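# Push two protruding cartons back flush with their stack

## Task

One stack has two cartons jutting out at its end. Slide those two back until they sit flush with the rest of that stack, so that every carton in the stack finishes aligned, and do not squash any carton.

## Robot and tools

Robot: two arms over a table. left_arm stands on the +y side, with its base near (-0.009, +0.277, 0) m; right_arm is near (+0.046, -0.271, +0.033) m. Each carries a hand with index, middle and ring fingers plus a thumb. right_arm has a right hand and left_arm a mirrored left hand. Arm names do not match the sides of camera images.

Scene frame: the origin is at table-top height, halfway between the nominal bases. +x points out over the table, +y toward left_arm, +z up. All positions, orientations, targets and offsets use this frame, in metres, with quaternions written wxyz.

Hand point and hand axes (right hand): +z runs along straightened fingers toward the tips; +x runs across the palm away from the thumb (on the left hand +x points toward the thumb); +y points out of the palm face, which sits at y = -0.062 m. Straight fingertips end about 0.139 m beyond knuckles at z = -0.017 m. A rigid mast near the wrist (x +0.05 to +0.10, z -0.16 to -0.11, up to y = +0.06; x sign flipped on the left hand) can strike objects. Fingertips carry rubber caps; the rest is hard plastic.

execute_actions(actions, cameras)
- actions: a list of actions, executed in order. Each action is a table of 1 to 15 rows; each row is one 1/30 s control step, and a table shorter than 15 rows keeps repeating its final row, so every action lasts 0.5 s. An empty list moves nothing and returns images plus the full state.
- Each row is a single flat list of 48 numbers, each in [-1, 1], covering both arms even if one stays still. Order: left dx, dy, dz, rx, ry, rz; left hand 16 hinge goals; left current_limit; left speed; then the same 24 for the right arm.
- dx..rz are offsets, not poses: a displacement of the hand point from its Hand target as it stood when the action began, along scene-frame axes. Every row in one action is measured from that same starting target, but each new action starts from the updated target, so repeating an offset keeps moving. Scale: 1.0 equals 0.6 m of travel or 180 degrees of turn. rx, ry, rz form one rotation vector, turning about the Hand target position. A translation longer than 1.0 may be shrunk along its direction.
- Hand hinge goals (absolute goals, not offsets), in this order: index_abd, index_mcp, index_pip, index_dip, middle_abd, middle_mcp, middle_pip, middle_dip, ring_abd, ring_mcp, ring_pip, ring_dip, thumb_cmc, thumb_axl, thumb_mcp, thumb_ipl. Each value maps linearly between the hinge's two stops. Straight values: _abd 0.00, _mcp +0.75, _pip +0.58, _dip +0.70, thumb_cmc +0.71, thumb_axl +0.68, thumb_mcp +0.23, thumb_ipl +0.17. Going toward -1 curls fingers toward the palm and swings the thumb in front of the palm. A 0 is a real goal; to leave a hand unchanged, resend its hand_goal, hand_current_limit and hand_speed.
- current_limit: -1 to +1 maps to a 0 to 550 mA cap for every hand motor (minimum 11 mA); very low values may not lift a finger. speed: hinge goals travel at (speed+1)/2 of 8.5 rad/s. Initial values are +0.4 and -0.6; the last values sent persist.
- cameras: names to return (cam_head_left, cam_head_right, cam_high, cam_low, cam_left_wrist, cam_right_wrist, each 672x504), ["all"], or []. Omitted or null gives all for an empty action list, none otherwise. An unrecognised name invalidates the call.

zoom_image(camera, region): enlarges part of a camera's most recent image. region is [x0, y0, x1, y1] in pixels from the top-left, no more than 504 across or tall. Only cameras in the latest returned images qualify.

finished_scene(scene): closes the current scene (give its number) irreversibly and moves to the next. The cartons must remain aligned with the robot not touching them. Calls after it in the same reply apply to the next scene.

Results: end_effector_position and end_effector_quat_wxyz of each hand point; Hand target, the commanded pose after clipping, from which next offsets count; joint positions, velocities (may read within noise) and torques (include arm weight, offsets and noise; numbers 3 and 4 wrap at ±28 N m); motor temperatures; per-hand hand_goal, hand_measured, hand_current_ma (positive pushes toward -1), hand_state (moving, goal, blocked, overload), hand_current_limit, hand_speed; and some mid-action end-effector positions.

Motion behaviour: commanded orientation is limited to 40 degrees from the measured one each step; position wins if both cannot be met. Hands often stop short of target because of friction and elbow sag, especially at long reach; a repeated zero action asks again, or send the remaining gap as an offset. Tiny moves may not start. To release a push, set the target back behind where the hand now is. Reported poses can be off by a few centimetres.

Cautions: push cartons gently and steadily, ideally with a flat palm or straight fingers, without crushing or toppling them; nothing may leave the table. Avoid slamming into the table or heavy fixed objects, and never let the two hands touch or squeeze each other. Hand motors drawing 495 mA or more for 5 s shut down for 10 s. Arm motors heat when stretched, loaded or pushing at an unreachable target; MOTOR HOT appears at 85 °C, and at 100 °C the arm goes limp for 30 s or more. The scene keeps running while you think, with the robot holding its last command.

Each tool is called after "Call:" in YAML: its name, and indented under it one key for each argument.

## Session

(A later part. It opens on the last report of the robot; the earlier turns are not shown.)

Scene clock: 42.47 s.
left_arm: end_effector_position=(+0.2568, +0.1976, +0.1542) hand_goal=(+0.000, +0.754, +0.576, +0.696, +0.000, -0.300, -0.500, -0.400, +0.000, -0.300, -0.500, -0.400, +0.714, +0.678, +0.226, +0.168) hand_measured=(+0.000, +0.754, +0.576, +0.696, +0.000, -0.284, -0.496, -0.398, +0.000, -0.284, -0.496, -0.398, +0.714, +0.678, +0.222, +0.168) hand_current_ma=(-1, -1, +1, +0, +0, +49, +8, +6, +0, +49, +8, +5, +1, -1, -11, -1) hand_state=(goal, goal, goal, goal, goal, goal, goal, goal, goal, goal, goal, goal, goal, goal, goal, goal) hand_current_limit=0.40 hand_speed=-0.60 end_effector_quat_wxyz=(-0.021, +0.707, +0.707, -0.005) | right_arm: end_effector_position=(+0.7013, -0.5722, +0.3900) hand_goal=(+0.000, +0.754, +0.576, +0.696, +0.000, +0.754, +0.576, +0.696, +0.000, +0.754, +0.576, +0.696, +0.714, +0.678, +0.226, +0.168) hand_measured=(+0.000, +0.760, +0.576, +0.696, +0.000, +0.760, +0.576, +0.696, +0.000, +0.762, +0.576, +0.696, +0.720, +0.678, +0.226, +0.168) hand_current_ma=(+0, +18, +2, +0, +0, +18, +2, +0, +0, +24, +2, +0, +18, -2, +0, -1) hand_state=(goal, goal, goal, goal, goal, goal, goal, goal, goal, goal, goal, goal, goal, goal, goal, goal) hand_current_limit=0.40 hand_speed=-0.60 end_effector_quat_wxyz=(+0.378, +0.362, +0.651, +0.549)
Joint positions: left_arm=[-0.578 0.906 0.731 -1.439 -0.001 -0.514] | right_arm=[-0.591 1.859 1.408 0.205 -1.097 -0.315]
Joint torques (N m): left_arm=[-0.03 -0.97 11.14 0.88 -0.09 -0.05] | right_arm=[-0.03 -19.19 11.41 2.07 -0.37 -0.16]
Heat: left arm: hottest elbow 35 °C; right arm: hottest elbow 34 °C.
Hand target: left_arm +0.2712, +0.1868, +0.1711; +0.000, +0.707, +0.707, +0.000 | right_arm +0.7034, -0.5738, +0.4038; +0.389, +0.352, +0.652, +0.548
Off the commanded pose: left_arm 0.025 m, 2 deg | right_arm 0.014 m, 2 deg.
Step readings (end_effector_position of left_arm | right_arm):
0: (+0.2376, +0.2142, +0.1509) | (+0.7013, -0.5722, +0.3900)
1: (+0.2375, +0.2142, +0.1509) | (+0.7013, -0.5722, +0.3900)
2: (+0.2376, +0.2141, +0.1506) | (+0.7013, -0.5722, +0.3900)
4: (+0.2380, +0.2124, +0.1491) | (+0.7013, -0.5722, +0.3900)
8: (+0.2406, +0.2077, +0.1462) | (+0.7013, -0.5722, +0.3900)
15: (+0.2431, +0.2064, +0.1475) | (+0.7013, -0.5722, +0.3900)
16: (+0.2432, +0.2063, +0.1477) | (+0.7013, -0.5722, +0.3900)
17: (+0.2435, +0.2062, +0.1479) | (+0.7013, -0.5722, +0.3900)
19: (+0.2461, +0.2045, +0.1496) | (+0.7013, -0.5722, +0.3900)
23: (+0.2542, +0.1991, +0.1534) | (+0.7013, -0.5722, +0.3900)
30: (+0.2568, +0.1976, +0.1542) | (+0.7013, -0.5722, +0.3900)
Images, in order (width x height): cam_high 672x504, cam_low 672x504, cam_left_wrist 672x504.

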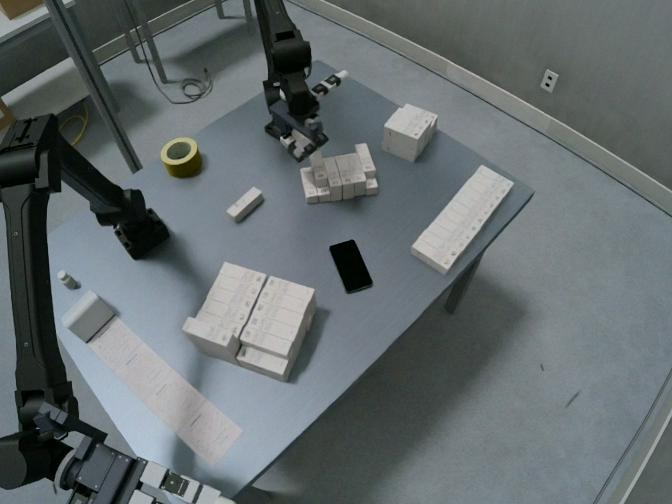

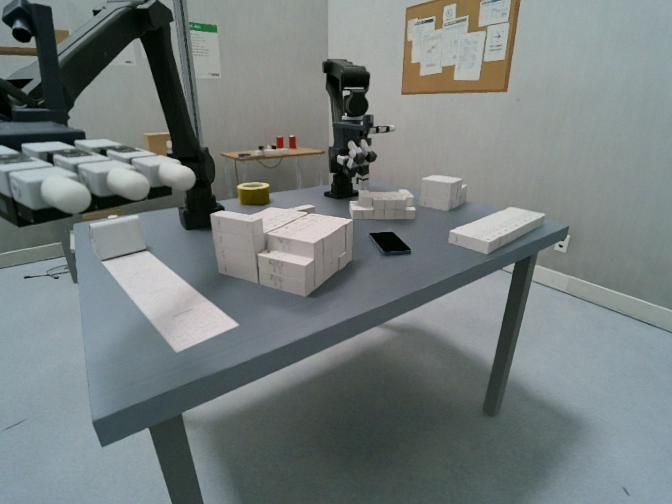

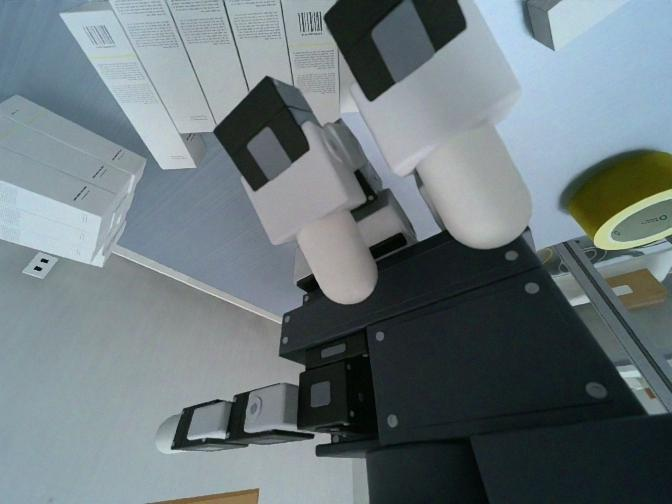

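Call:
execute_actions:
  actions:
    - [[0.0167,-0.0111,0.003,0,0,0,0,0.754,0.576,0.696,0,-0.3,-0.5,-0.4,0,-0.3,-0.5,-0.4,0.714,0.678,0.226,0.168,0.4,-0.6,0,0,0,0,0,0,0,0.754,0.576,0.696,0,0.754,0.576,0.696,0,0.754,0.576,0.696,0.714,0.678,0.226,0.168,0.4,-0.6]]
  cameras: ["cam_high","cam_low","cam_left_wrist"]

Call:
zoom_image:
  camera: "cam_high"
  region: [290, 135, 380, 215]

Call:
zoom_image:
  camera: "cam_low"
  region: [330, 160, 430, 230]

Call:
zoom_image:
  camera: "cam_left_wrist"
  region: [20, 0, 380, 170]

Scene clock: 46.73 s.
left_arm: end_effector_position=(+0.2653, +0.1921, +0.1548) hand_goal=(+0.000, +0.754, +0.576, +0.696, +0.000, -0.300, -0.500, -0.400, +0.000, -0.300, -0.500, -0.400, +0.714, +0.678, +0.226, +0.168) hand_measured=(+0.000, +0.754, +0.576, +0.696, +0.000, -0.284, -0.496, -0.398, +0.000, -0.284, -0.496, -0.398, +0.714, +0.678, +0.222, +0.168) hand_current_ma=(-1, -1, +1, +0, +0, +49, +8, +6, +0, +49, +8, +5, +1, -1, -11, -1) hand_state=(goal, goal, goal, goal, goal, goal, goal, goal, goal, goal, goal, goal, goal, goal, goal, goal) hand_current_limit=0.40 hand_speed=-0.60 end_effector_quat_wxyz=(-0.023, +0.706, +0.708, -0.006) | right_arm: end_effector_position=(+0.7013, -0.5722, +0.3900) hand_goal=(+0.000, +0.754, +0.576, +0.696, +0.000, +0.754, +0.576, +0.696, +0.000, +0.754, +0.576, +0.696, +0.714, +0.678, +0.226, +0.168) hand_measured=(+0.000, +0.760, +0.576, +0.696, +0.000, +0.760, +0.576, +0.696, +0.000, +0.762, +0.576, +0.696, +0.720, +0.678, +0.226, +0.168) hand_current_ma=(+0, +18, +2, +0, +0, +18, +2, +0, +0, +24, +2, +0, +18, -2, +0, -1) hand_state=(goal, goal, goal, goal, goal, goal, goal, goal, goal, goal, goal, goal, goal, goal, goal, goal) hand_current_limit=0.40 hand_speed=-0.60 end_effector_quat_wxyz=(+0.378, +0.362, +0.651, +0.549)
Joint positions: left_arm=[-0.581 0.943 0.753 -1.429 -0.001 -0.518] | right_arm=[-0.591 1.859 1.408 0.205 -1.097 -0.315]
Joint torques (N m): left_arm=[-0.03 -1.55 11.33 0.95 -0.09 -0.04] | right_arm=[-0.03 -19.19 11.44 2.06 -0.37 -0.16]
Heat: left arm: hottest elbow 35 °C; right arm: hottest elbow 35 °C.
Hand target: left_arm +0.2813, +0.1801, +0.1730; +0.000, +0.707, +0.707, +0.000 | right_arm +0.7034, -0.5738, +0.4038; +0.389, +0.352, +0.652, +0.548
Off the commanded pose: left_arm 0.027 m, 3 deg | right_arm 0.014 m, 2 deg.
Step readings (end_effector_position of left_arm | right_arm):
0: (+0.2568, +0.1976, +0.1542) | (+0.7013, -0.5722, +0.3900)
1: (+0.2568, +0.1976, +0.1541) | (+0.7013, -0.5722, +0.3900)
2: (+0.2570, +0.1975, +0.1543) | (+0.7013, -0.5722, +0.3900)
4: (+0.2586, +0.1965, +0.1544) | (+0.7013, -0.5722, +0.3900)
8: (+0.2637, +0.1931, +0.1547) | (+0.7013, -0.5722, +0.3900)
15: (+0.2653, +0.1921, +0.1548) | (+0.7013, -0.5722, +0.3900)
Images, in order (width x height): cam_high 672x504, cam_low 672x504, cam_left_wrist 672x504.

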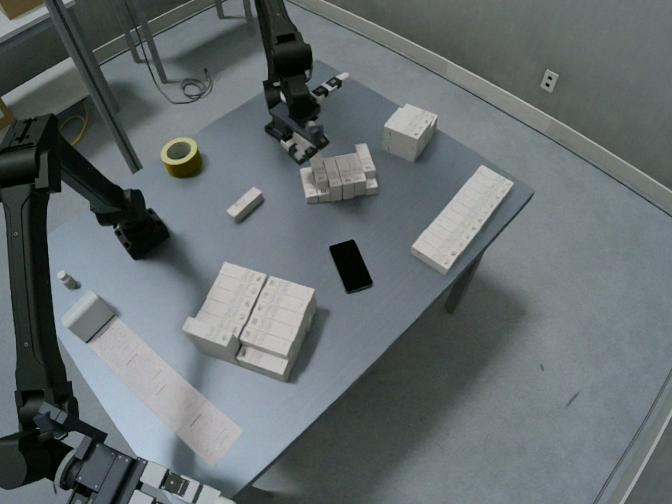

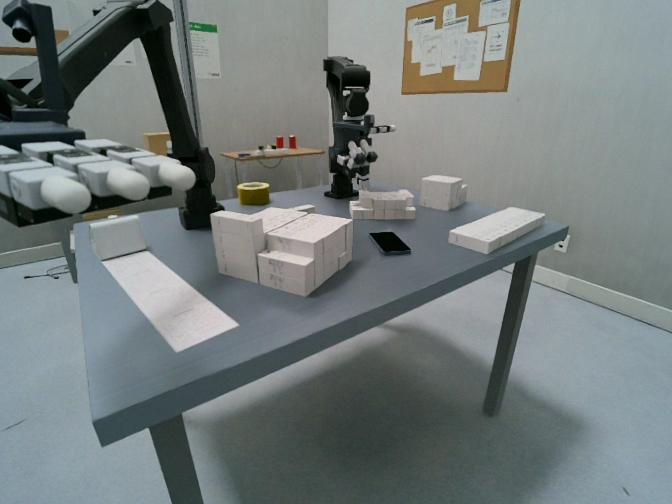

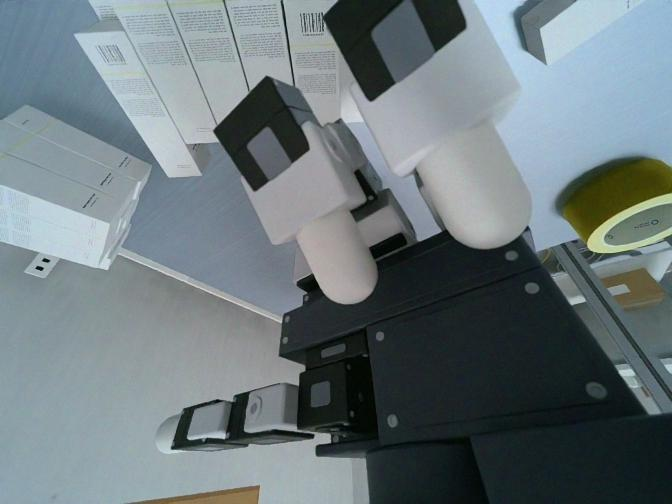

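Scaled by 5.600 from the camera's 672x504 image, which has a finer 960x720 frame.

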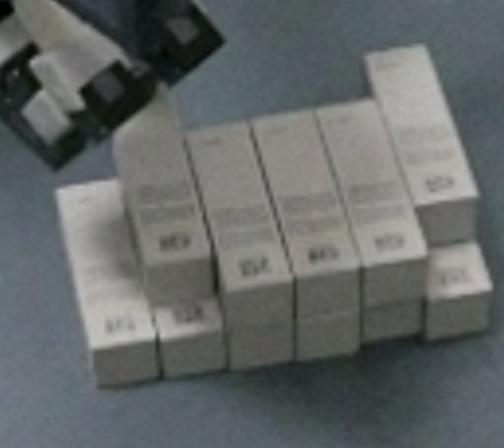

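Scaled by 5.040 from the camera's 672x504 image, which has a finer 960x720 frame.

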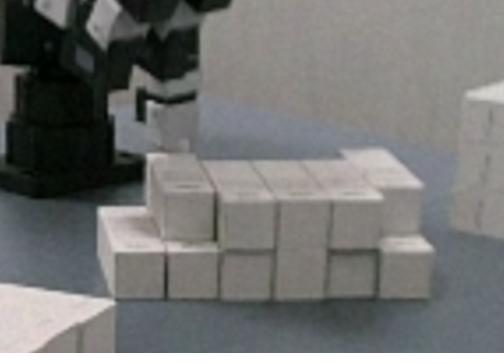

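Scaled by 1.400 from the camera's 672x504 image, which has a finer 960x720 frame.

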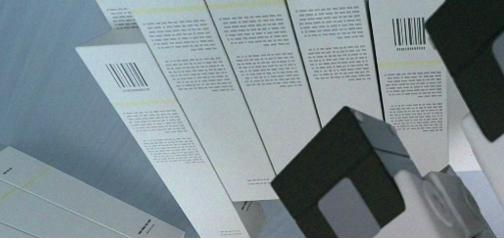

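Call:
execute_actions:
  actions:
    - [[0.0139,-0.0092,0.002,0,0,0,0,0.754,0.576,0.696,0,-0.3,-0.5,-0.4,0,-0.3,-0.5,-0.4,0.714,0.678,0.226,0.168,0.4,-0.6,0,0,0,0,0,0,0,0.754,0.576,0.696,0,0.754,0.576,0.696,0,0.754,0.576,0.696,0.714,0.678,0.226,0.168,0.4,-0.6]]
    - [[0.0118,-0.0078,0.002,0,0,0,0,0.754,0.576,0.696,0,-0.3,-0.5,-0.4,0,-0.3,-0.5,-0.4,0.714,0.678,0.226,0.168,0.4,-0.6,0,0,0,0,0,0,0,0.754,0.576,0.696,0,0.754,0.576,0.696,0,0.754,0.576,0.696,0.714,0.678,0.226,0.168,0.4,-0.6]]
  cameras: ["cam_high","cam_low","cam_left_wrist"]

Call:
zoom_image:
  camera: "cam_high"
  region: [290, 135, 380, 215]

Call:
zoom_image:
  camera: "cam_low"
  region: [340, 170, 420, 230]

Call:
zoom_image:
  camera: "cam_left_wrist"
  region: [20, 0, 380, 170]

Scene clock: 51.87 s.
left_arm: end_effector_position=(+0.2806, +0.1823, +0.1581) hand_goal=(+0.000, +0.754, +0.576, +0.696, +0.000, -0.300, -0.500, -0.400, +0.000, -0.300, -0.500, -0.400, +0.714, +0.678, +0.226, +0.168) hand_measured=(+0.000, +0.754, +0.576, +0.696, +0.000, -0.284, -0.496, -0.398, +0.000, -0.284, -0.496, -0.398, +0.714, +0.678, +0.222, +0.168) hand_current_ma=(-1, -1, +1, +0, +0, +49, +8, +6, +0, +49, +8, +5, +1, -1, -11, -1) hand_state=(goal, goal, goal, goal, goal, goal, goal, goal, goal, goal, goal, goal, goal, goal, goal, goal) hand_current_limit=0.40 hand_speed=-0.60 end_effector_quat_wxyz=(-0.022, +0.706, +0.708, -0.005) | right_arm: end_effector_position=(+0.7013, -0.5722, +0.3900) hand_goal=(+0.000, +0.754, +0.576, +0.696, +0.000, +0.754, +0.576, +0.696, +0.000, +0.754, +0.576, +0.696, +0.714, +0.678, +0.226, +0.168) hand_measured=(+0.000, +0.760, +0.576, +0.696, +0.000, +0.760, +0.576, +0.696, +0.000, +0.762, +0.576, +0.696, +0.720, +0.678, +0.226, +0.168) hand_current_ma=(+0, +18, +2, +0, +0, +18, +2, +0, +0, +24, +2, +0, +18, -2, +0, -1) hand_state=(goal, goal, goal, goal, goal, goal, goal, goal, goal, goal, goal, goal, goal, goal, goal, goal) hand_current_limit=0.40 hand_speed=-0.60 end_effector_quat_wxyz=(+0.378, +0.362, +0.651, +0.549)
Joint positions: left_arm=[-0.585 0.996 0.793 -1.413 -0.001 -0.522] | right_arm=[-0.591 1.859 1.408 0.205 -1.097 -0.315]
Joint torques (N m): left_arm=[-0.09 -2.37 11.29 0.96 -0.09 -0.04] | right_arm=[-0.03 -19.19 11.41 2.06 -0.37 -0.16]
Heat: left arm: hottest elbow 36 °C; right arm: hottest elbow 35 °C.
Hand target: left_arm +0.2967, +0.1699, +0.1753; +0.000, +0.707, +0.707, +0.000 | right_arm +0.7034, -0.5738, +0.4038; +0.389, +0.352, +0.652, +0.548
Off the commanded pose: left_arm 0.027 m, 3 deg | right_arm 0.014 m, 2 deg.
Step readings (end_effector_position of left_arm | right_arm):
0: (+0.2653, +0.1921, +0.1548) | (+0.7013, -0.5722, +0.3900)
1: (+0.2653, +0.1921, +0.1548) | (+0.7013, -0.5722, +0.3900)
2: (+0.2656, +0.1920, +0.1549) | (+0.7013, -0.5722, +0.3900)
4: (+0.2671, +0.1911, +0.1554) | (+0.7013, -0.5722, +0.3900)
8: (+0.2721, +0.1876, +0.1567) | (+0.7013, -0.5722, +0.3900)
15: (+0.2737, +0.1868, +0.1568) | (+0.7013, -0.5722, +0.3900)
16: (+0.2737, +0.1868, +0.1568) | (+0.7013, -0.5722, +0.3900)
17: (+0.2738, +0.1867, +0.1568) | (+0.7013, -0.5722, +0.3900)
19: (+0.2752, +0.1859, +0.1572) | (+0.7013, -0.5722, +0.3900)
23: (+0.2793, +0.1832, +0.1579) | (+0.7013, -0.5722, +0.3900)
30: (+0.2806, +0.1823, +0.1581) | (+0.7013, -0.5722, +0.3900)
Images, in order (width x height): cam_high 672x504, cam_low 672x504, cam_left_wrist 672x504.

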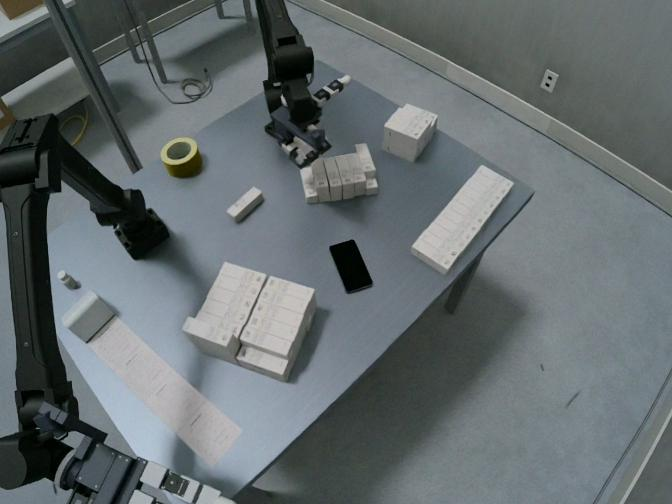

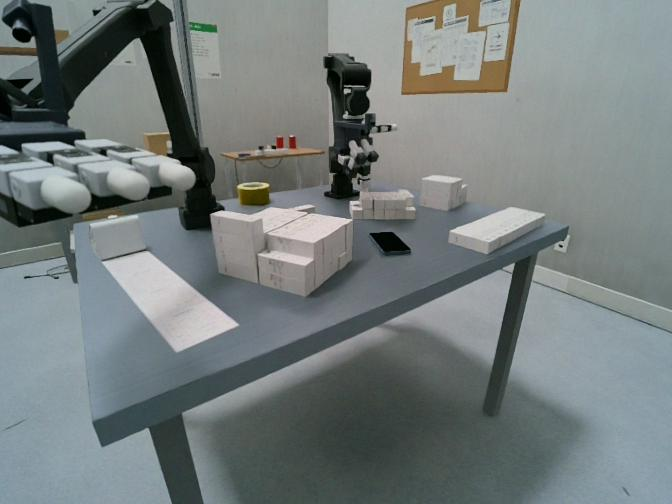

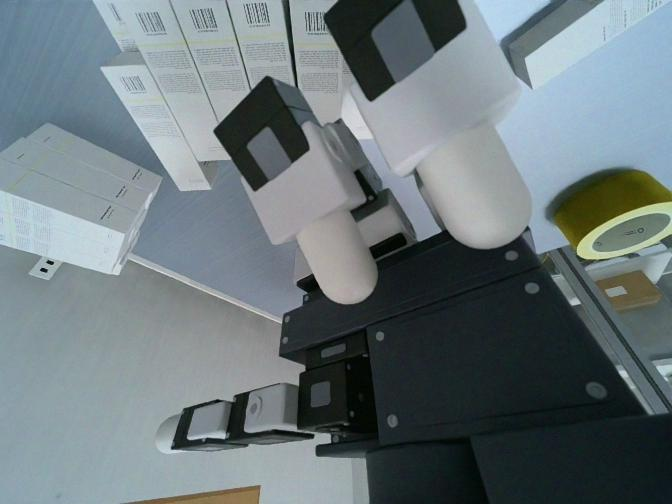

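Scaled by 5.600 from the camera's 672x504 image, which has a finer 960x720 frame.

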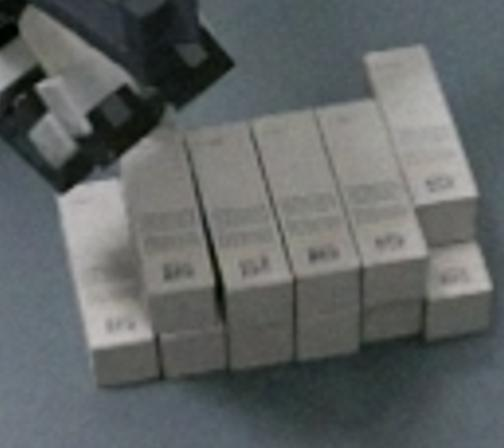

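Scaled by 6.300 from the camera's 672x504 image, which has a finer 960x720 frame.

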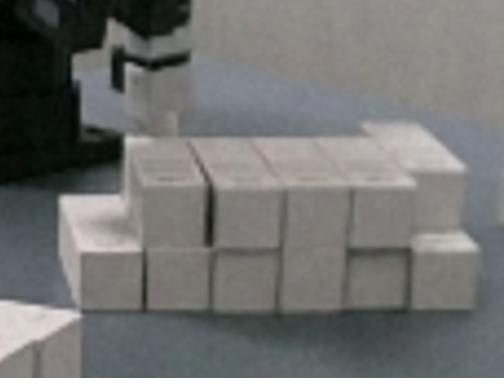

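Scaled by 1.400 from the camera's 672x504 image, which has a finer 960x720 frame.

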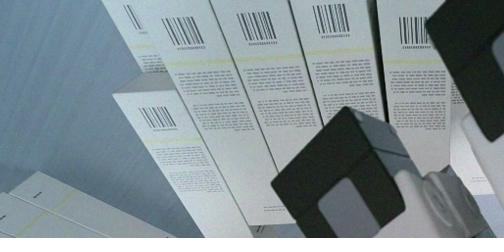

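Call:
execute_actions:
  actions:
    - [[-0.0347,0.0231,0,0,0,0,0,0.754,0.576,0.696,0,-0.3,-0.5,-0.4,0,-0.3,-0.5,-0.4,0.714,0.678,0.226,0.168,0.4,-0.6,0,0,0,0,0,0,0,0.754,0.576,0.696,0,0.754,0.576,0.696,0,0.754,0.576,0.696,0.714,0.678,0.226,0.168,0.4,-0.6]]
    - [[-0.0092,-0.0139,0,0,0,0,0,0.754,0.576,0.696,0,-0.3,-0.5,-0.4,0,-0.3,-0.5,-0.4,0.714,0.678,0.226,0.168,0.4,-0.6,0,0,0,0,0,0,0,0.754,0.576,0.696,0,0.754,0.576,0.696,0,0.754,0.576,0.696,0.714,0.678,0.226,0.168,0.4,-0.6]]
  cameras: ["cam_high","cam_low"]

Call:
zoom_image:
  camera: "cam_high"
  region: [290, 135, 380, 215]

Call:
zoom_image:
  camera: "cam_low"
  region: [340, 170, 420, 230]

Scene clock: 56.70 s.
left_arm: end_effector_position=(+0.2727, +0.1773, +0.1719) hand_goal=(+0.000, +0.754, +0.576, +0.696, +0.000, -0.300, -0.500, -0.400, +0.000, -0.300, -0.500, -0.400, +0.714, +0.678, +0.226, +0.168) hand_measured=(+0.000, +0.754, +0.576, +0.696, +0.000, -0.284, -0.496, -0.398, +0.000, -0.284, -0.496, -0.398, +0.714, +0.678, +0.222, +0.168) hand_current_ma=(+0, -1, +1, +0, +0, +49, +8, +6, +0, +49, +8, +5, +1, -1, -11, -1) hand_state=(goal, goal, goal, goal, goal, goal, goal, goal, goal, goal, goal, goal, goal, goal, goal, goal) hand_current_limit=0.40 hand_speed=-0.60 end_effector_quat_wxyz=(-0.002, +0.706, +0.708, +0.000) | right_arm: end_effector_position=(+0.7013, -0.5722, +0.3900) hand_goal=(+0.000, +0.754, +0.576, +0.696, +0.000, +0.754, +0.576, +0.696, +0.000, +0.754, +0.576, +0.696, +0.714, +0.678, +0.226, +0.168) hand_measured=(+0.000, +0.760, +0.576, +0.696, +0.000, +0.760, +0.576, +0.696, +0.000, +0.762, +0.576, +0.696, +0.720, +0.678, +0.226, +0.168) hand_current_ma=(+0, +18, +2, +0, +0, +18, +2, +0, +0, +24, +2, +0, +18, -2, +0, -1) hand_state=(goal, goal, goal, goal, goal, goal, goal, goal, goal, goal, goal, goal, goal, goal, goal, goal) hand_current_limit=0.40 hand_speed=-0.60 end_effector_quat_wxyz=(+0.378, +0.362, +0.651, +0.549)
Joint positions: left_arm=[-0.621 0.944 0.793 -1.423 -0.001 -0.558] | right_arm=[-0.591 1.859 1.408 0.205 -1.097 -0.315]
Joint torques (N m): left_arm=[-0.03 -3.66 8.28 0.31 -0.11 -0.03] | right_arm=[-0.03 -19.19 11.41 2.07 -0.37 -0.16]
Heat: left arm: hottest elbow 36 °C; right arm: hottest elbow 35 °C.
Hand target: left_arm +0.2704, +0.1755, +0.1753; +0.000, +0.707, +0.707, +0.000 | right_arm +0.7034, -0.5738, +0.4038; +0.389, +0.352, +0.652, +0.548
Off the commanded pose: left_arm 0.004 m, 0 deg | right_arm 0.014 m, 2 deg.
Step readings (end_effector_position of left_arm | right_arm):
0: (+0.2806, +0.1823, +0.1581) | (+0.7013, -0.5722, +0.3900)
1: (+0.2806, +0.1823, +0.1581) | (+0.7013, -0.5722, +0.3900)
2: (+0.2806, +0.1823, +0.1581) | (+0.7013, -0.5722, +0.3900)
4: (+0.2805, +0.1824, +0.1592) | (+0.7013, -0.5722, +0.3900)
8: (+0.2790, +0.1833, +0.1666) | (+0.7013, -0.5722, +0.3900)
15: (+0.2773, +0.1842, +0.1720) | (+0.7013, -0.5722, +0.3900)
16: (+0.2773, +0.1842, +0.1720) | (+0.7013, -0.5722, +0.3900)
17: (+0.2772, +0.1841, +0.1720) | (+0.7013, -0.5722, +0.3900)
19: (+0.2763, +0.1824, +0.1720) | (+0.7013, -0.5722, +0.3900)
23: (+0.2736, +0.1774, +0.1720) | (+0.7013, -0.5722, +0.3900)
30: (+0.2727, +0.1770, +0.1719) | (+0.7013, -0.5722, +0.3900)
Images, in order (width x height): cam_high 672x504, cam_low 672x504.

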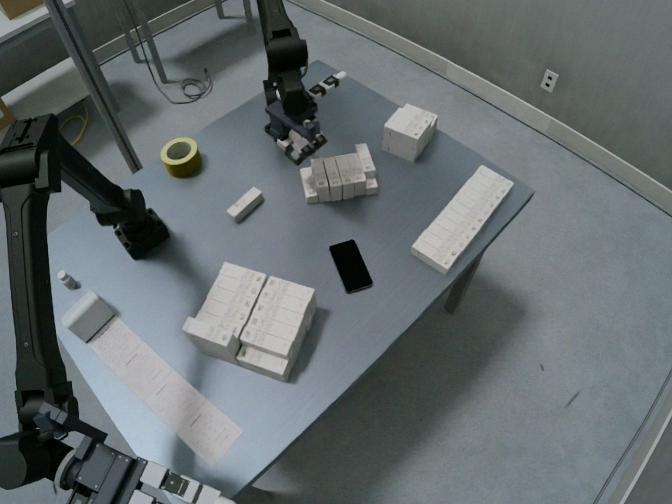

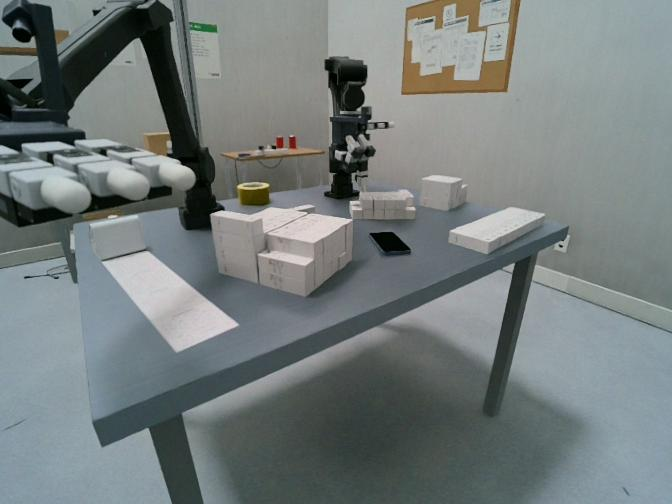

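Scaled by 5.600 from the camera's 672x504 image, which has a finer 960x720 frame.

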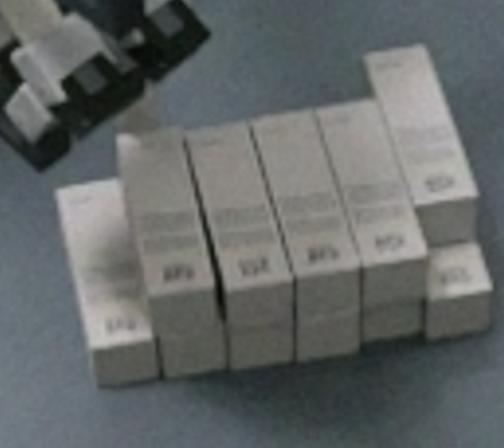

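Scaled by 6.300 from the camera's 672x504 image, which has a finer 960x720 frame.

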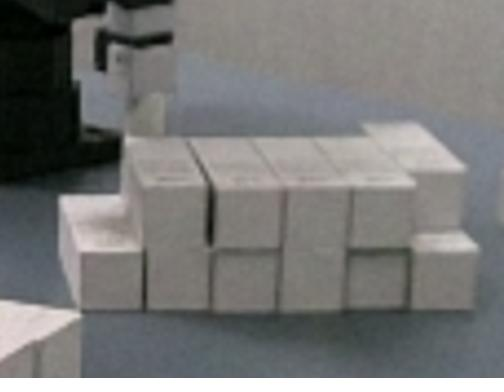

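Call:
zoom_image:
  camera: "cam_high"
  region: [300, 150, 345, 205]

Call:
zoom_image:
  camera: "cam_low"
  region: [345, 185, 395, 225]

Scaled by 9.164 from the camera's 672x504 image, which has a finer 960x720 frame.

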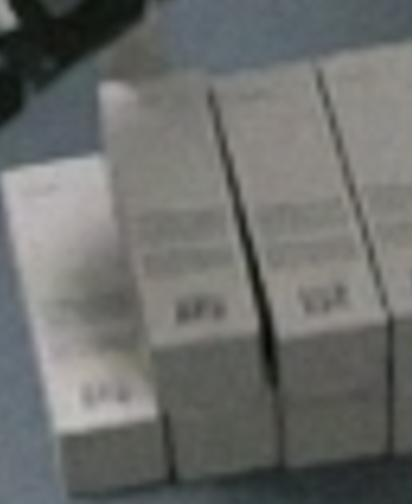

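Scaled by 10.080 from the camera's 672x504 image, which has a finer 960x720 frame.

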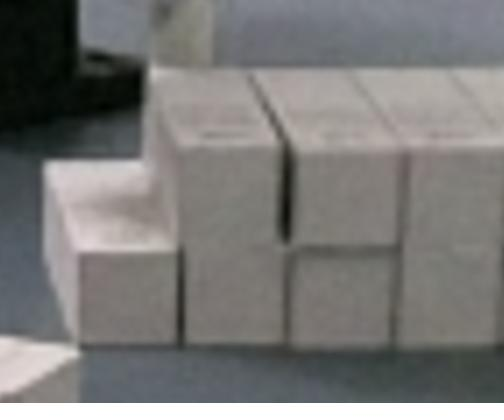

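Call:
execute_actions:
  actions:
    - [[-0.0028,-0.0042,-0.03,0,0,0,0,0.754,0.576,0.696,0,-0.3,-0.5,-0.4,0,-0.3,-0.5,-0.4,0.714,0.678,0.226,0.168,0.4,-0.6,0,0,0,0,0,0,0,0.754,0.576,0.696,0,0.754,0.576,0.696,0,0.754,0.576,0.696,0.714,0.678,0.226,0.168,0.4,-0.6]]
    - [[0.0069,-0.0046,0,0,0,0,0,0.754,0.576,0.696,0,-0.3,-0.5,-0.4,0,-0.3,-0.5,-0.4,0.714,0.678,0.226,0.168,0.4,-0.6,0,0,0,0,0,0,0,0.754,0.576,0.696,0,0.754,0.576,0.696,0,0.754,0.576,0.696,0.714,0.678,0.226,0.168,0.4,-0.6]]
  cameras: ["cam_high","cam_low"]

Call:
zoom_image:
  camera: "cam_high"
  region: [300, 150, 345, 205]

Scene clock: 66.80 s.
left_arm: end_effector_position=(+0.2696, +0.1754, +0.1579) hand_goal=(+0.000, +0.754, +0.576, +0.696, +0.000, -0.300, -0.500, -0.400, +0.000, -0.300, -0.500, -0.400, +0.714, +0.678, +0.226, +0.168) hand_measured=(+0.000, +0.754, +0.576, +0.696, +0.000, -0.284, -0.496, -0.398, +0.000, -0.284, -0.496, -0.398, +0.714, +0.678, +0.222, +0.168) hand_current_ma=(+0, -1, +1, +0, +0, +49, +8, +6, +0, +49, +8, +5, +1, -1, -11, -1) hand_state=(goal, goal, goal, goal, goal, goal, goal, goal, goal, goal, goal, goal, goal, goal, goal, goal) hand_current_limit=0.40 hand_speed=-0.60 end_effector_quat_wxyz=(-0.002, +0.706, +0.708, +0.000) | right_arm: end_effector_position=(+0.7013, -0.5722, +0.3900) hand_goal=(+0.000, +0.754, +0.576, +0.696, +0.000, +0.754, +0.576, +0.696, +0.000, +0.754, +0.576, +0.696, +0.714, +0.678, +0.226, +0.168) hand_measured=(+0.000, +0.760, +0.576, +0.696, +0.000, +0.760, +0.576, +0.696, +0.000, +0.762, +0.576, +0.696, +0.720, +0.678, +0.226, +0.168) hand_current_ma=(+0, +18, +2, +0, +0, +18, +2, +0, +0, +24, +2, +0, +18, -2, +0, -1) hand_state=(goal, goal, goal, goal, goal, goal, goal, goal, goal, goal, goal, goal, goal, goal, goal, goal) hand_current_limit=0.40 hand_speed=-0.60 end_effector_quat_wxyz=(+0.378, +0.362, +0.651, +0.549)
Joint positions: left_arm=[-0.635 0.946 0.757 -1.385 -0.001 -0.572] | right_arm=[-0.591 1.859 1.408 0.205 -1.097 -0.315]
Joint torques (N m): left_arm=[-0.09 -1.61 8.38 1.02 -0.11 -0.04] | right_arm=[-0.09 -19.14 11.43 2.07 -0.37 -0.16]
Heat: left arm: hottest elbow 35 °C; right arm: hottest elbow 36 °C.
Hand target: left_arm +0.2729, +0.1701, +0.1574; +0.000, +0.707, +0.707, +0.000 | right_arm +0.7034, -0.5738, +0.4038; +0.389, +0.352, +0.652, +0.548
Off the commanded pose: left_arm 0.006 m, 0 deg | right_arm 0.014 m, 2 deg.
Step readings (end_effector_position of left_arm | right_arm):
0: (+0.2727, +0.1773, +0.1719) | (+0.7013, -0.5722, +0.3900)
1: (+0.2726, +0.1772, +0.1719) | (+0.7013, -0.5722, +0.3900)
2: (+0.2724, +0.1773, +0.1716) | (+0.7013, -0.5722, +0.3900)
4: (+0.2717, +0.1766, +0.1691) | (+0.7013, -0.5722, +0.3900)
8: (+0.2682, +0.1766, +0.1603) | (+0.7013, -0.5722, +0.3900)
15: (+0.2680, +0.1766, +0.1581) | (+0.7013, -0.5722, +0.3900)
16: (+0.2681, +0.1765, +0.1582) | (+0.7013, -0.5722, +0.3900)
17: (+0.2682, +0.1765, +0.1582) | (+0.7013, -0.5722, +0.3900)
19: (+0.2687, +0.1760, +0.1584) | (+0.7013, -0.5722, +0.3900)
23: (+0.2694, +0.1757, +0.1584) | (+0.7013, -0.5722, +0.3900)
30: (+0.2696, +0.1754, +0.1579) | (+0.7013, -0.5722, +0.3900)
Images, in order (width x height): cam_high 672x504, cam_low 672x504.

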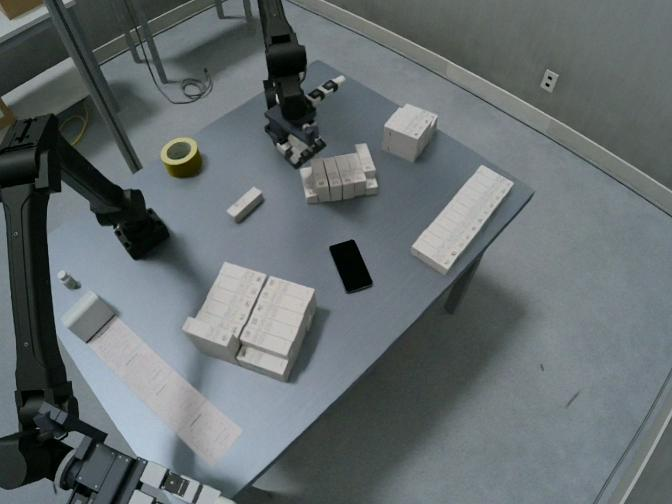

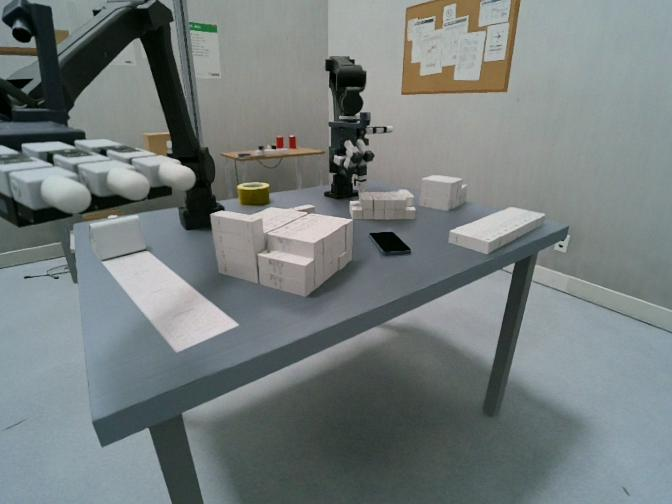

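Scaled by 9.164 from the camera's 672x504 image, which has a finer 960x720 frame.

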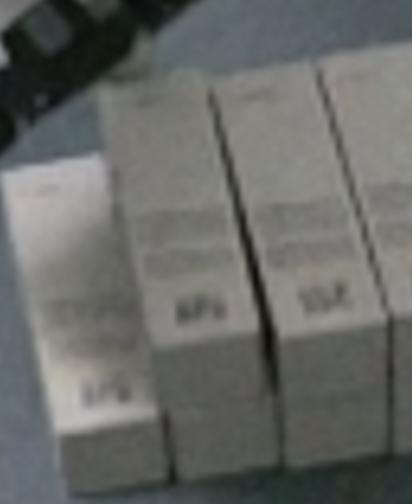

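Call:
execute_actions:
  actions:
    - [[0.0083,-0.0055,0,0,0,0,0,0.754,0.576,0.696,0,-0.3,-0.5,-0.4,0,-0.3,-0.5,-0.4,0.714,0.678,0.226,0.168,0.4,-0.6,0,0,0,0,0,0,0,0.754,0.576,0.696,0,0.754,0.576,0.696,0,0.754,0.576,0.696,0.714,0.678,0.226,0.168,0.4,-0.6]]
  cameras: ["cam_high"]

Call:
zoom_image:
  camera: "cam_high"
  region: [300, 150, 345, 205]

Scene clock: 71.27 s.
left_arm: end_effector_position=(+0.2716, +0.1741, +0.1529) hand_goal=(+0.000, +0.754, +0.576, +0.696, +0.000, -0.300, -0.500, -0.400, +0.000, -0.300, -0.500, -0.400, +0.714, +0.678, +0.226, +0.168) hand_measured=(+0.000, +0.754, +0.576, +0.696, +0.000, -0.284, -0.496, -0.398, +0.000, -0.284, -0.496, -0.398, +0.714, +0.678, +0.222, +0.168) hand_current_ma=(+0, -1, +1, +0, +0, +49, +8, +6, +0, +49, +8, +5, +1, -1, -11, -1) hand_state=(goal, goal, goal, goal, goal, goal, goal, goal, goal, goal, goal, goal, goal, goal, goal, goal) hand_current_limit=0.40 hand_speed=-0.60 end_effector_quat_wxyz=(-0.008, +0.706, +0.708, -0.001) | right_arm: end_effector_position=(+0.7013, -0.5722, +0.3900) hand_goal=(+0.000, +0.754, +0.576, +0.696, +0.000, +0.754, +0.576, +0.696, +0.000, +0.754, +0.576, +0.696, +0.714, +0.678, +0.226, +0.168) hand_measured=(+0.000, +0.760, +0.576, +0.696, +0.000, +0.760, +0.576, +0.696, +0.000, +0.762, +0.576, +0.696, +0.720, +0.678, +0.226, +0.168) hand_current_ma=(+0, +18, +2, +0, +0, +18, +2, +0, +0, +24, +2, +0, +18, -2, +0, -1) hand_state=(goal, goal, goal, goal, goal, goal, goal, goal, goal, goal, goal, goal, goal, goal, goal, goal) hand_current_limit=0.40 hand_speed=-0.60 end_effector_quat_wxyz=(+0.378, +0.362, +0.651, +0.549)
Joint positions: left_arm=[-0.635 0.967 0.757 -1.377 -0.001 -0.572] | right_arm=[-0.591 1.859 1.408 0.205 -1.097 -0.315]
Joint torques (N m): left_arm=[-0.09 -2.02 9.1 0.98 -0.11 -0.04] | right_arm=[-0.09 -19.19 11.41 2.07 -0.37 -0.16]
Heat: left arm: hottest elbow 36 °C; right arm: hottest elbow 36 °C.
Hand target: left_arm +0.2779, +0.1669, +0.1573; +0.000, +0.707, +0.707, +0.000 | right_arm +0.7034, -0.5738, +0.4038; +0.389, +0.352, +0.652, +0.548
Off the commanded pose: left_arm 0.011 m, 1 deg | right_arm 0.014 m, 2 deg.
Step readings (end_effector_position of left_arm | right_arm):
0: (+0.2696, +0.1754, +0.1579) | (+0.7013, -0.5722, +0.3900)
1: (+0.2696, +0.1754, +0.1579) | (+0.7013, -0.5722, +0.3900)
2: (+0.2697, +0.1753, +0.1577) | (+0.7013, -0.5722, +0.3900)
4: (+0.2703, +0.1750, +0.1568) | (+0.7013, -0.5722, +0.3900)
8: (+0.2713, +0.1743, +0.1539) | (+0.7013, -0.5722, +0.3900)
15: (+0.2716, +0.1741, +0.1529) | (+0.7013, -0.5722, +0.3900)
Images, in order (width x height): cam_high 672x504.

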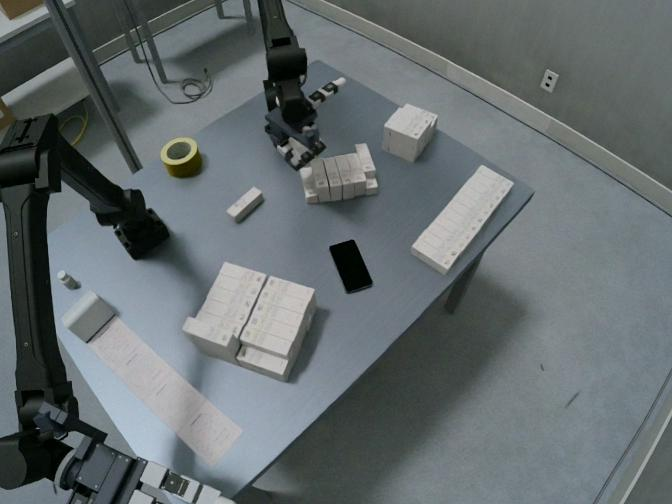

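Scaled by 9.164 from the camera's 672x504 image, which has a finer 960x720 frame.

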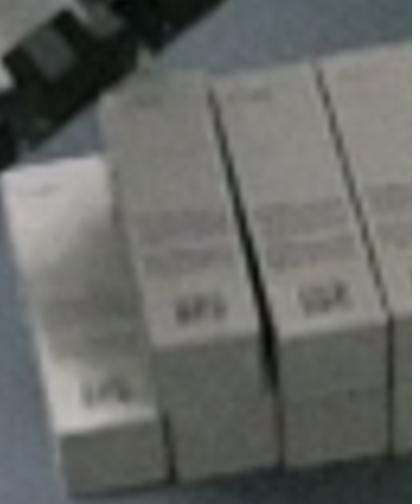

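Call:
execute_actions:
  actions:
    - [[0.0083,-0.0055,0.007,0,0,0,0,0.754,0.576,0.696,0,-0.3,-0.5,-0.4,0,-0.3,-0.5,-0.4,0.714,0.678,0.226,0.168,0.4,-0.6,0,0,0,0,0,0,0,0.754,0.576,0.696,0,0.754,0.576,0.696,0,0.754,0.576,0.696,0.714,0.678,0.226,0.168,0.4,-0.6]]
  cameras: ["cam_high"]

Call:
zoom_image:
  camera: "cam_high"
  region: [300, 150, 345, 205]

Scene clock: 73.60 s.
left_arm: end_effector_position=(+0.2717, +0.1740, +0.1501) hand_goal=(+0.000, +0.754, +0.576, +0.696, +0.000, -0.300, -0.500, -0.400, +0.000, -0.300, -0.500, -0.400, +0.714, +0.678, +0.226, +0.168) hand_measured=(-0.002, +0.754, +0.576, +0.696, +0.000, -0.284, -0.496, -0.398, +0.000, -0.284, -0.496, -0.398, +0.714, +0.678, +0.222, +0.168) hand_current_ma=(-3, -1, +1, +0, +0, +49, +8, +6, +0, +49, +8, +5, +1, -1, -11, -1) hand_state=(goal, goal, goal, goal, goal, goal, goal, goal, goal, goal, goal, goal, goal, goal, goal, goal) hand_current_limit=0.40 hand_speed=-0.60 end_effector_quat_wxyz=(-0.013, +0.706, +0.708, -0.002) | right_arm: end_effector_position=(+0.7013, -0.5722, +0.3900) hand_goal=(+0.000, +0.754, +0.576, +0.696, +0.000, +0.754, +0.576, +0.696, +0.000, +0.754, +0.576, +0.696, +0.714, +0.678, +0.226, +0.168) hand_measured=(+0.000, +0.760, +0.576, +0.696, +0.000, +0.760, +0.576, +0.696, +0.000, +0.762, +0.576, +0.696, +0.720, +0.678, +0.226, +0.168) hand_current_ma=(+0, +18, +2, +0, +0, +18, +2, +0, +0, +24, +2, +0, +18, -2, +0, -1) hand_state=(goal, goal, goal, goal, goal, goal, goal, goal, goal, goal, goal, goal, goal, goal, goal, goal) hand_current_limit=0.40 hand_speed=-0.60 end_effector_quat_wxyz=(+0.378, +0.362, +0.651, +0.549)
Joint positions: left_arm=[-0.635 0.977 0.757 -1.377 -0.001 -0.574] | right_arm=[-0.591 1.859 1.408 0.205 -1.097 -0.315]
Joint torques (N m): left_arm=[-0.03 -1.79 10.5 0.79 -0.1 -0.03] | right_arm=[-0.15 -19.19 11.45 2.06 -0.37 -0.17]
Heat: left arm: hottest elbow 36 °C; right arm: hottest elbow 36 °C.
Hand target: left_arm +0.2828, +0.1635, +0.1616; +0.000, +0.707, +0.707, +0.000 | right_arm +0.7034, -0.5738, +0.4038; +0.389, +0.352, +0.652, +0.548
Off the commanded pose: left_arm 0.019 m, 2 deg | right_arm 0.014 m, 2 deg.
Step readings (end_effector_position of left_arm | right_arm):
0: (+0.2716, +0.1741, +0.1529) | (+0.7013, -0.5722, +0.3900)
1: (+0.2716, +0.1741, +0.1529) | (+0.7013, -0.5722, +0.3900)
2: (+0.2716, +0.1741, +0.1528) | (+0.7013, -0.5722, +0.3900)
4: (+0.2717, +0.1741, +0.1523) | (+0.7013, -0.5722, +0.3900)
8: (+0.2718, +0.1739, +0.1501) | (+0.7013, -0.5722, +0.3900)
15: (+0.2717, +0.1740, +0.1501) | (+0.7013, -0.5722, +0.3900)
Images, in order (width x height): cam_high 672x504.

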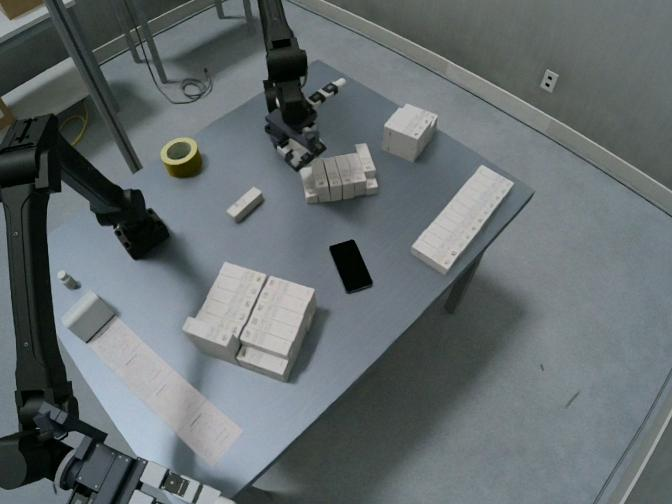

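Scaled by 9.164 from the camera's 672x504 image, which has a finer 960x720 frame.

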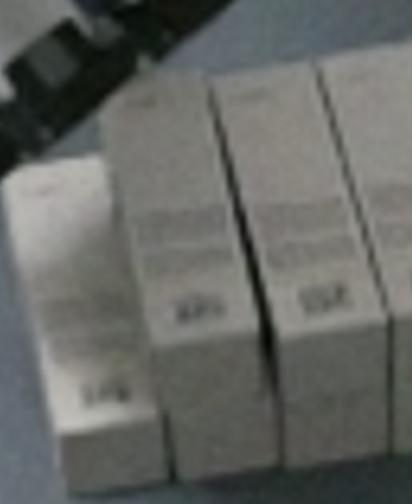

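Call:
execute_actions:
  actions:
    - [[0.0028,-0.0018,0.01,0,0,0,0,0.754,0.576,0.696,0,-0.3,-0.5,-0.4,0,-0.3,-0.5,-0.4,0.714,0.678,0.226,0.168,0.4,-0.6,0,0,0,0,0,0,0,0.754,0.576,0.696,0,0.754,0.576,0.696,0,0.754,0.576,0.696,0.714,0.678,0.226,0.168,0.4,-0.6]]
  cameras: ["cam_high"]

Call:
zoom_image:
  camera: "cam_high"
  region: [300, 150, 345, 205]

Scene clock: 77.00 s.
left_arm: end_effector_position=(+0.2732, +0.1731, +0.1510) hand_goal=(+0.000, +0.754, +0.576, +0.696, +0.000, -0.300, -0.500, -0.400, +0.000, -0.300, -0.500, -0.400, +0.714, +0.678, +0.226, +0.168) hand_measured=(+0.000, +0.756, +0.576, +0.696, +0.000, -0.284, -0.496, -0.398, +0.000, -0.284, -0.496, -0.398, +0.714, +0.678, +0.222, +0.168) hand_current_ma=(-1, +3, +1, +0, +0, +49, +8, +6, +0, +49, +8, +5, +1, -1, -11, -1) hand_state=(goal, goal, goal, goal, goal, goal, goal, goal, goal, goal, goal, goal, goal, goal, goal, goal) hand_current_limit=0.40 hand_speed=-0.60 end_effector_quat_wxyz=(-0.013, +0.706, +0.708, -0.002) | right_arm: end_effector_position=(+0.7013, -0.5722, +0.3900) hand_goal=(+0.000, +0.754, +0.576, +0.696, +0.000, +0.754, +0.576, +0.696, +0.000, +0.754, +0.576, +0.696, +0.714, +0.678, +0.226, +0.168) hand_measured=(+0.000, +0.760, +0.576, +0.696, +0.000, +0.760, +0.576, +0.696, +0.000, +0.762, +0.576, +0.696, +0.720, +0.678, +0.226, +0.168) hand_current_ma=(+0, +18, +2, +0, +0, +18, +2, +0, +0, +24, +2, +0, +18, -2, +0, -1) hand_state=(goal, goal, goal, goal, goal, goal, goal, goal, goal, goal, goal, goal, goal, goal, goal, goal) hand_current_limit=0.40 hand_speed=-0.60 end_effector_quat_wxyz=(+0.378, +0.362, +0.651, +0.549)
Joint positions: left_arm=[-0.635 0.982 0.762 -1.377 -0.001 -0.574] | right_arm=[-0.591 1.859 1.408 0.205 -1.097 -0.315]
Joint torques (N m): left_arm=[-0.03 -2.08 11.34 0.28 -0.11 -0.03] | right_arm=[-0.09 -19.25 11.44 2.07 -0.37 -0.16]
Heat: left arm: hottest elbow 37 °C; right arm: hottest elbow 36 °C.
Hand target: left_arm +0.2845, +0.1625, +0.1675; +0.000, +0.707, +0.707, +0.000 | right_arm +0.7034, -0.5738, +0.4038; +0.389, +0.352, +0.652, +0.548
Off the commanded pose: left_arm 0.023 m, 1 deg | right_arm 0.014 m, 2 deg.
Step readings (end_effector_position of left_arm | right_arm):
0: (+0.2717, +0.1740, +0.1501) | (+0.7013, -0.5722, +0.3900)
1: (+0.2717, +0.1740, +0.1501) | (+0.7013, -0.5722, +0.3900)
2: (+0.2719, +0.1739, +0.1504) | (+0.7013, -0.5722, +0.3900)
4: (+0.2724, +0.1736, +0.1510) | (+0.7013, -0.5722, +0.3900)
8: (+0.2728, +0.1733, +0.1508) | (+0.7013, -0.5722, +0.3900)
15: (+0.2732, +0.1731, +0.1510) | (+0.7013, -0.5722, +0.3900)
Images, in order (width x height): cam_high 672x504.

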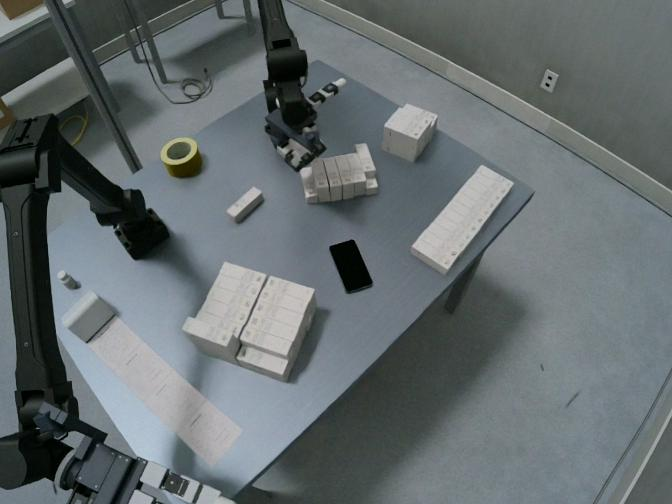

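Scaled by 9.164 from the camera's 672x504 image, which has a finer 960x720 frame.

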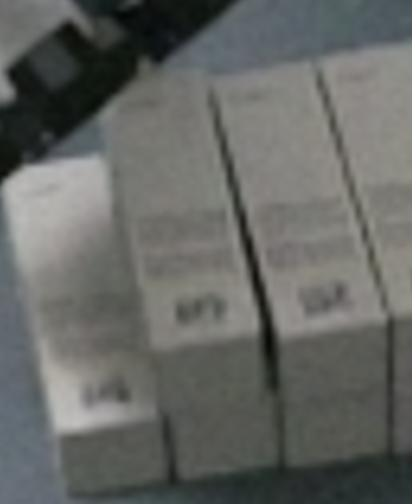

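Call:
execute_actions:
  actions:
    - [[0.0056,-0.0037,0.006,0,0,0,0,0.754,0.576,0.696,0,-0.3,-0.5,-0.4,0,-0.3,-0.5,-0.4,0.714,0.678,0.226,0.168,0.4,-0.6,0,0,0,0,0,0,0,0.754,0.576,0.696,0,0.754,0.576,0.696,0,0.754,0.576,0.696,0.714,0.678,0.226,0.168,0.4,-0.6]]
  cameras: ["cam_high","cam_low"]

Call:
zoom_image:
  camera: "cam_high"
  region: [300, 150, 345, 205]

Call:
zoom_image:
  camera: "cam_low"
  region: [345, 185, 395, 225]

Scene clock: 79.43 s.
left_arm: end_effector_position=(+0.2772, +0.1705, +0.1552) hand_goal=(+0.000, +0.754, +0.576, +0.696, +0.000, -0.300, -0.500, -0.400, +0.000, -0.300, -0.500, -0.400, +0.714, +0.678, +0.226, +0.168) hand_measured=(+0.000, +0.756, +0.576, +0.696, +0.000, -0.284, -0.496, -0.398, +0.000, -0.284, -0.496, -0.398, +0.714, +0.678, +0.222, +0.168) hand_current_ma=(-1, +3, +1, +0, +0, +49, +8, +6, +0, +49, +8, +5, +1, -1, -11, -1) hand_state=(goal, goal, goal, goal, goal, goal, goal, goal, goal, goal, goal, goal, goal, goal, goal, goal) hand_current_limit=0.40 hand_speed=-0.60 end_effector_quat_wxyz=(-0.012, +0.706, +0.708, -0.002) | right_arm: end_effector_position=(+0.7013, -0.5722, +0.3900) hand_goal=(+0.000, +0.754, +0.576, +0.696, +0.000, +0.754, +0.576, +0.696, +0.000, +0.754, +0.576, +0.696, +0.714, +0.678, +0.226, +0.168) hand_measured=(+0.000, +0.760, +0.576, +0.696, +0.000, +0.760, +0.576, +0.696, +0.000, +0.762, +0.576, +0.696, +0.720, +0.678, +0.226, +0.168) hand_current_ma=(+0, +18, +2, +0, +0, +18, +2, +0, +0, +24, +2, +0, +18, -2, +0, -1) hand_state=(goal, goal, goal, goal, goal, goal, goal, goal, goal, goal, goal, goal, goal, goal, goal, goal) hand_current_limit=0.40 hand_speed=-0.60 end_effector_quat_wxyz=(+0.378, +0.362, +0.651, +0.549)
Joint positions: left_arm=[-0.635 0.991 0.779 -1.381 -0.001 -0.574] | right_arm=[-0.591 1.859 1.408 0.205 -1.097 -0.315]
Joint torques (N m): left_arm=[-0.09 -2.26 11.29 0.24 -0.11 -0.02] | right_arm=[-0.03 -19.19 11.43 2.07 -0.37 -0.16]
Heat: left arm: hottest elbow 38 °C; right arm: hottest elbow 36 °C.
Hand target: left_arm +0.2879, +0.1603, +0.1711; +0.000, +0.707, +0.707, +0.000 | right_arm +0.7034, -0.5738, +0.4038; +0.389, +0.352, +0.652, +0.548
Off the commanded pose: left_arm 0.022 m, 1 deg | right_arm 0.014 m, 2 deg.
Step readings (end_effector_position of left_arm | right_arm):
0: (+0.2732, +0.1731, +0.1510) | (+0.7013, -0.5722, +0.3900)
1: (+0.2732, +0.1731, +0.1510) | (+0.7013, -0.5722, +0.3900)
2: (+0.2733, +0.1730, +0.1512) | (+0.7013, -0.5722, +0.3900)
4: (+0.2738, +0.1727, +0.1518) | (+0.7013, -0.5722, +0.3900)
8: (+0.2764, +0.1710, +0.1542) | (+0.7013, -0.5722, +0.3900)
15: (+0.2772, +0.1705, +0.1552) | (+0.7013, -0.5722, +0.3900)
Images, in order (width x height): cam_high 672x504, cam_low 672x504.

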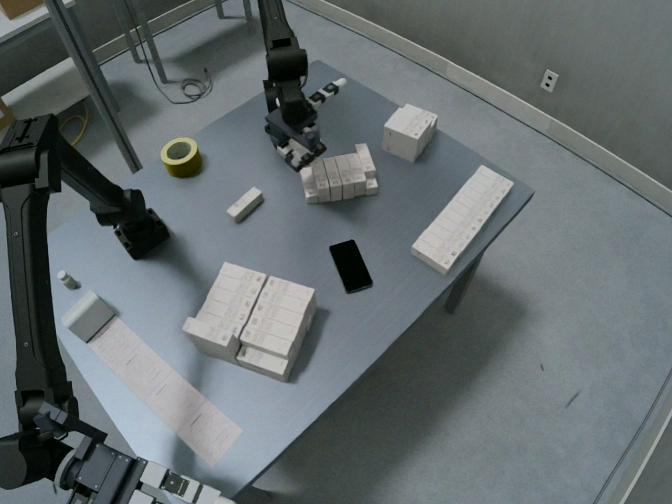

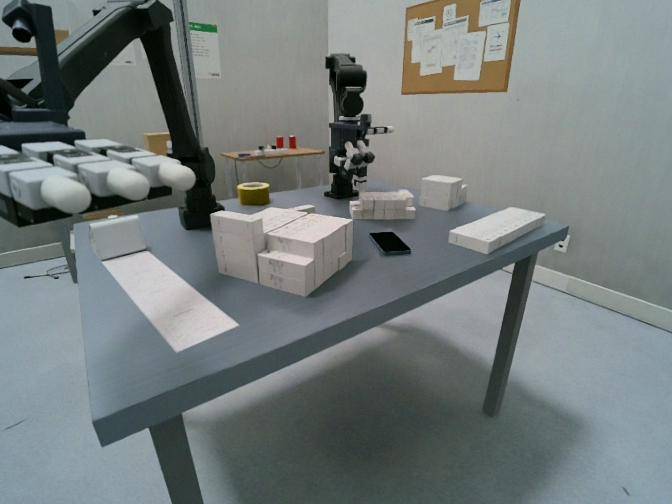

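Scaled by 9.164 from the camera's 672x504 image, which has a finer 960x720 frame.

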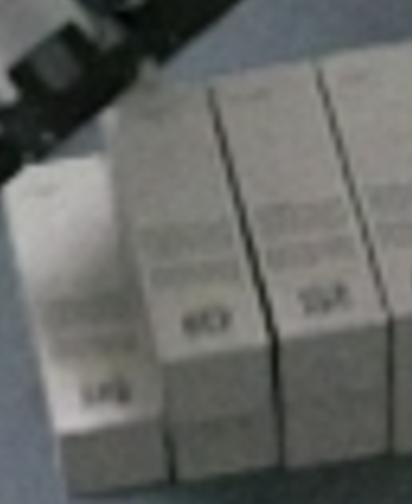

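Scaled by 10.080 from the camera's 672x504 image, which has a finer 960x720 frame.

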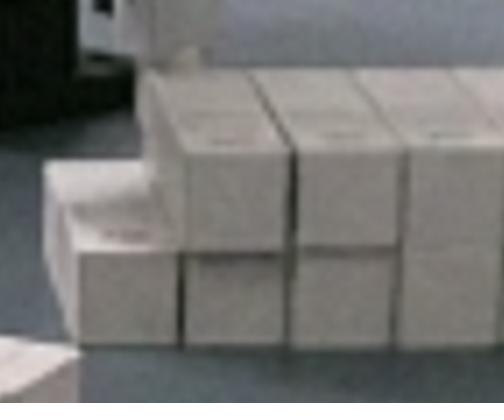

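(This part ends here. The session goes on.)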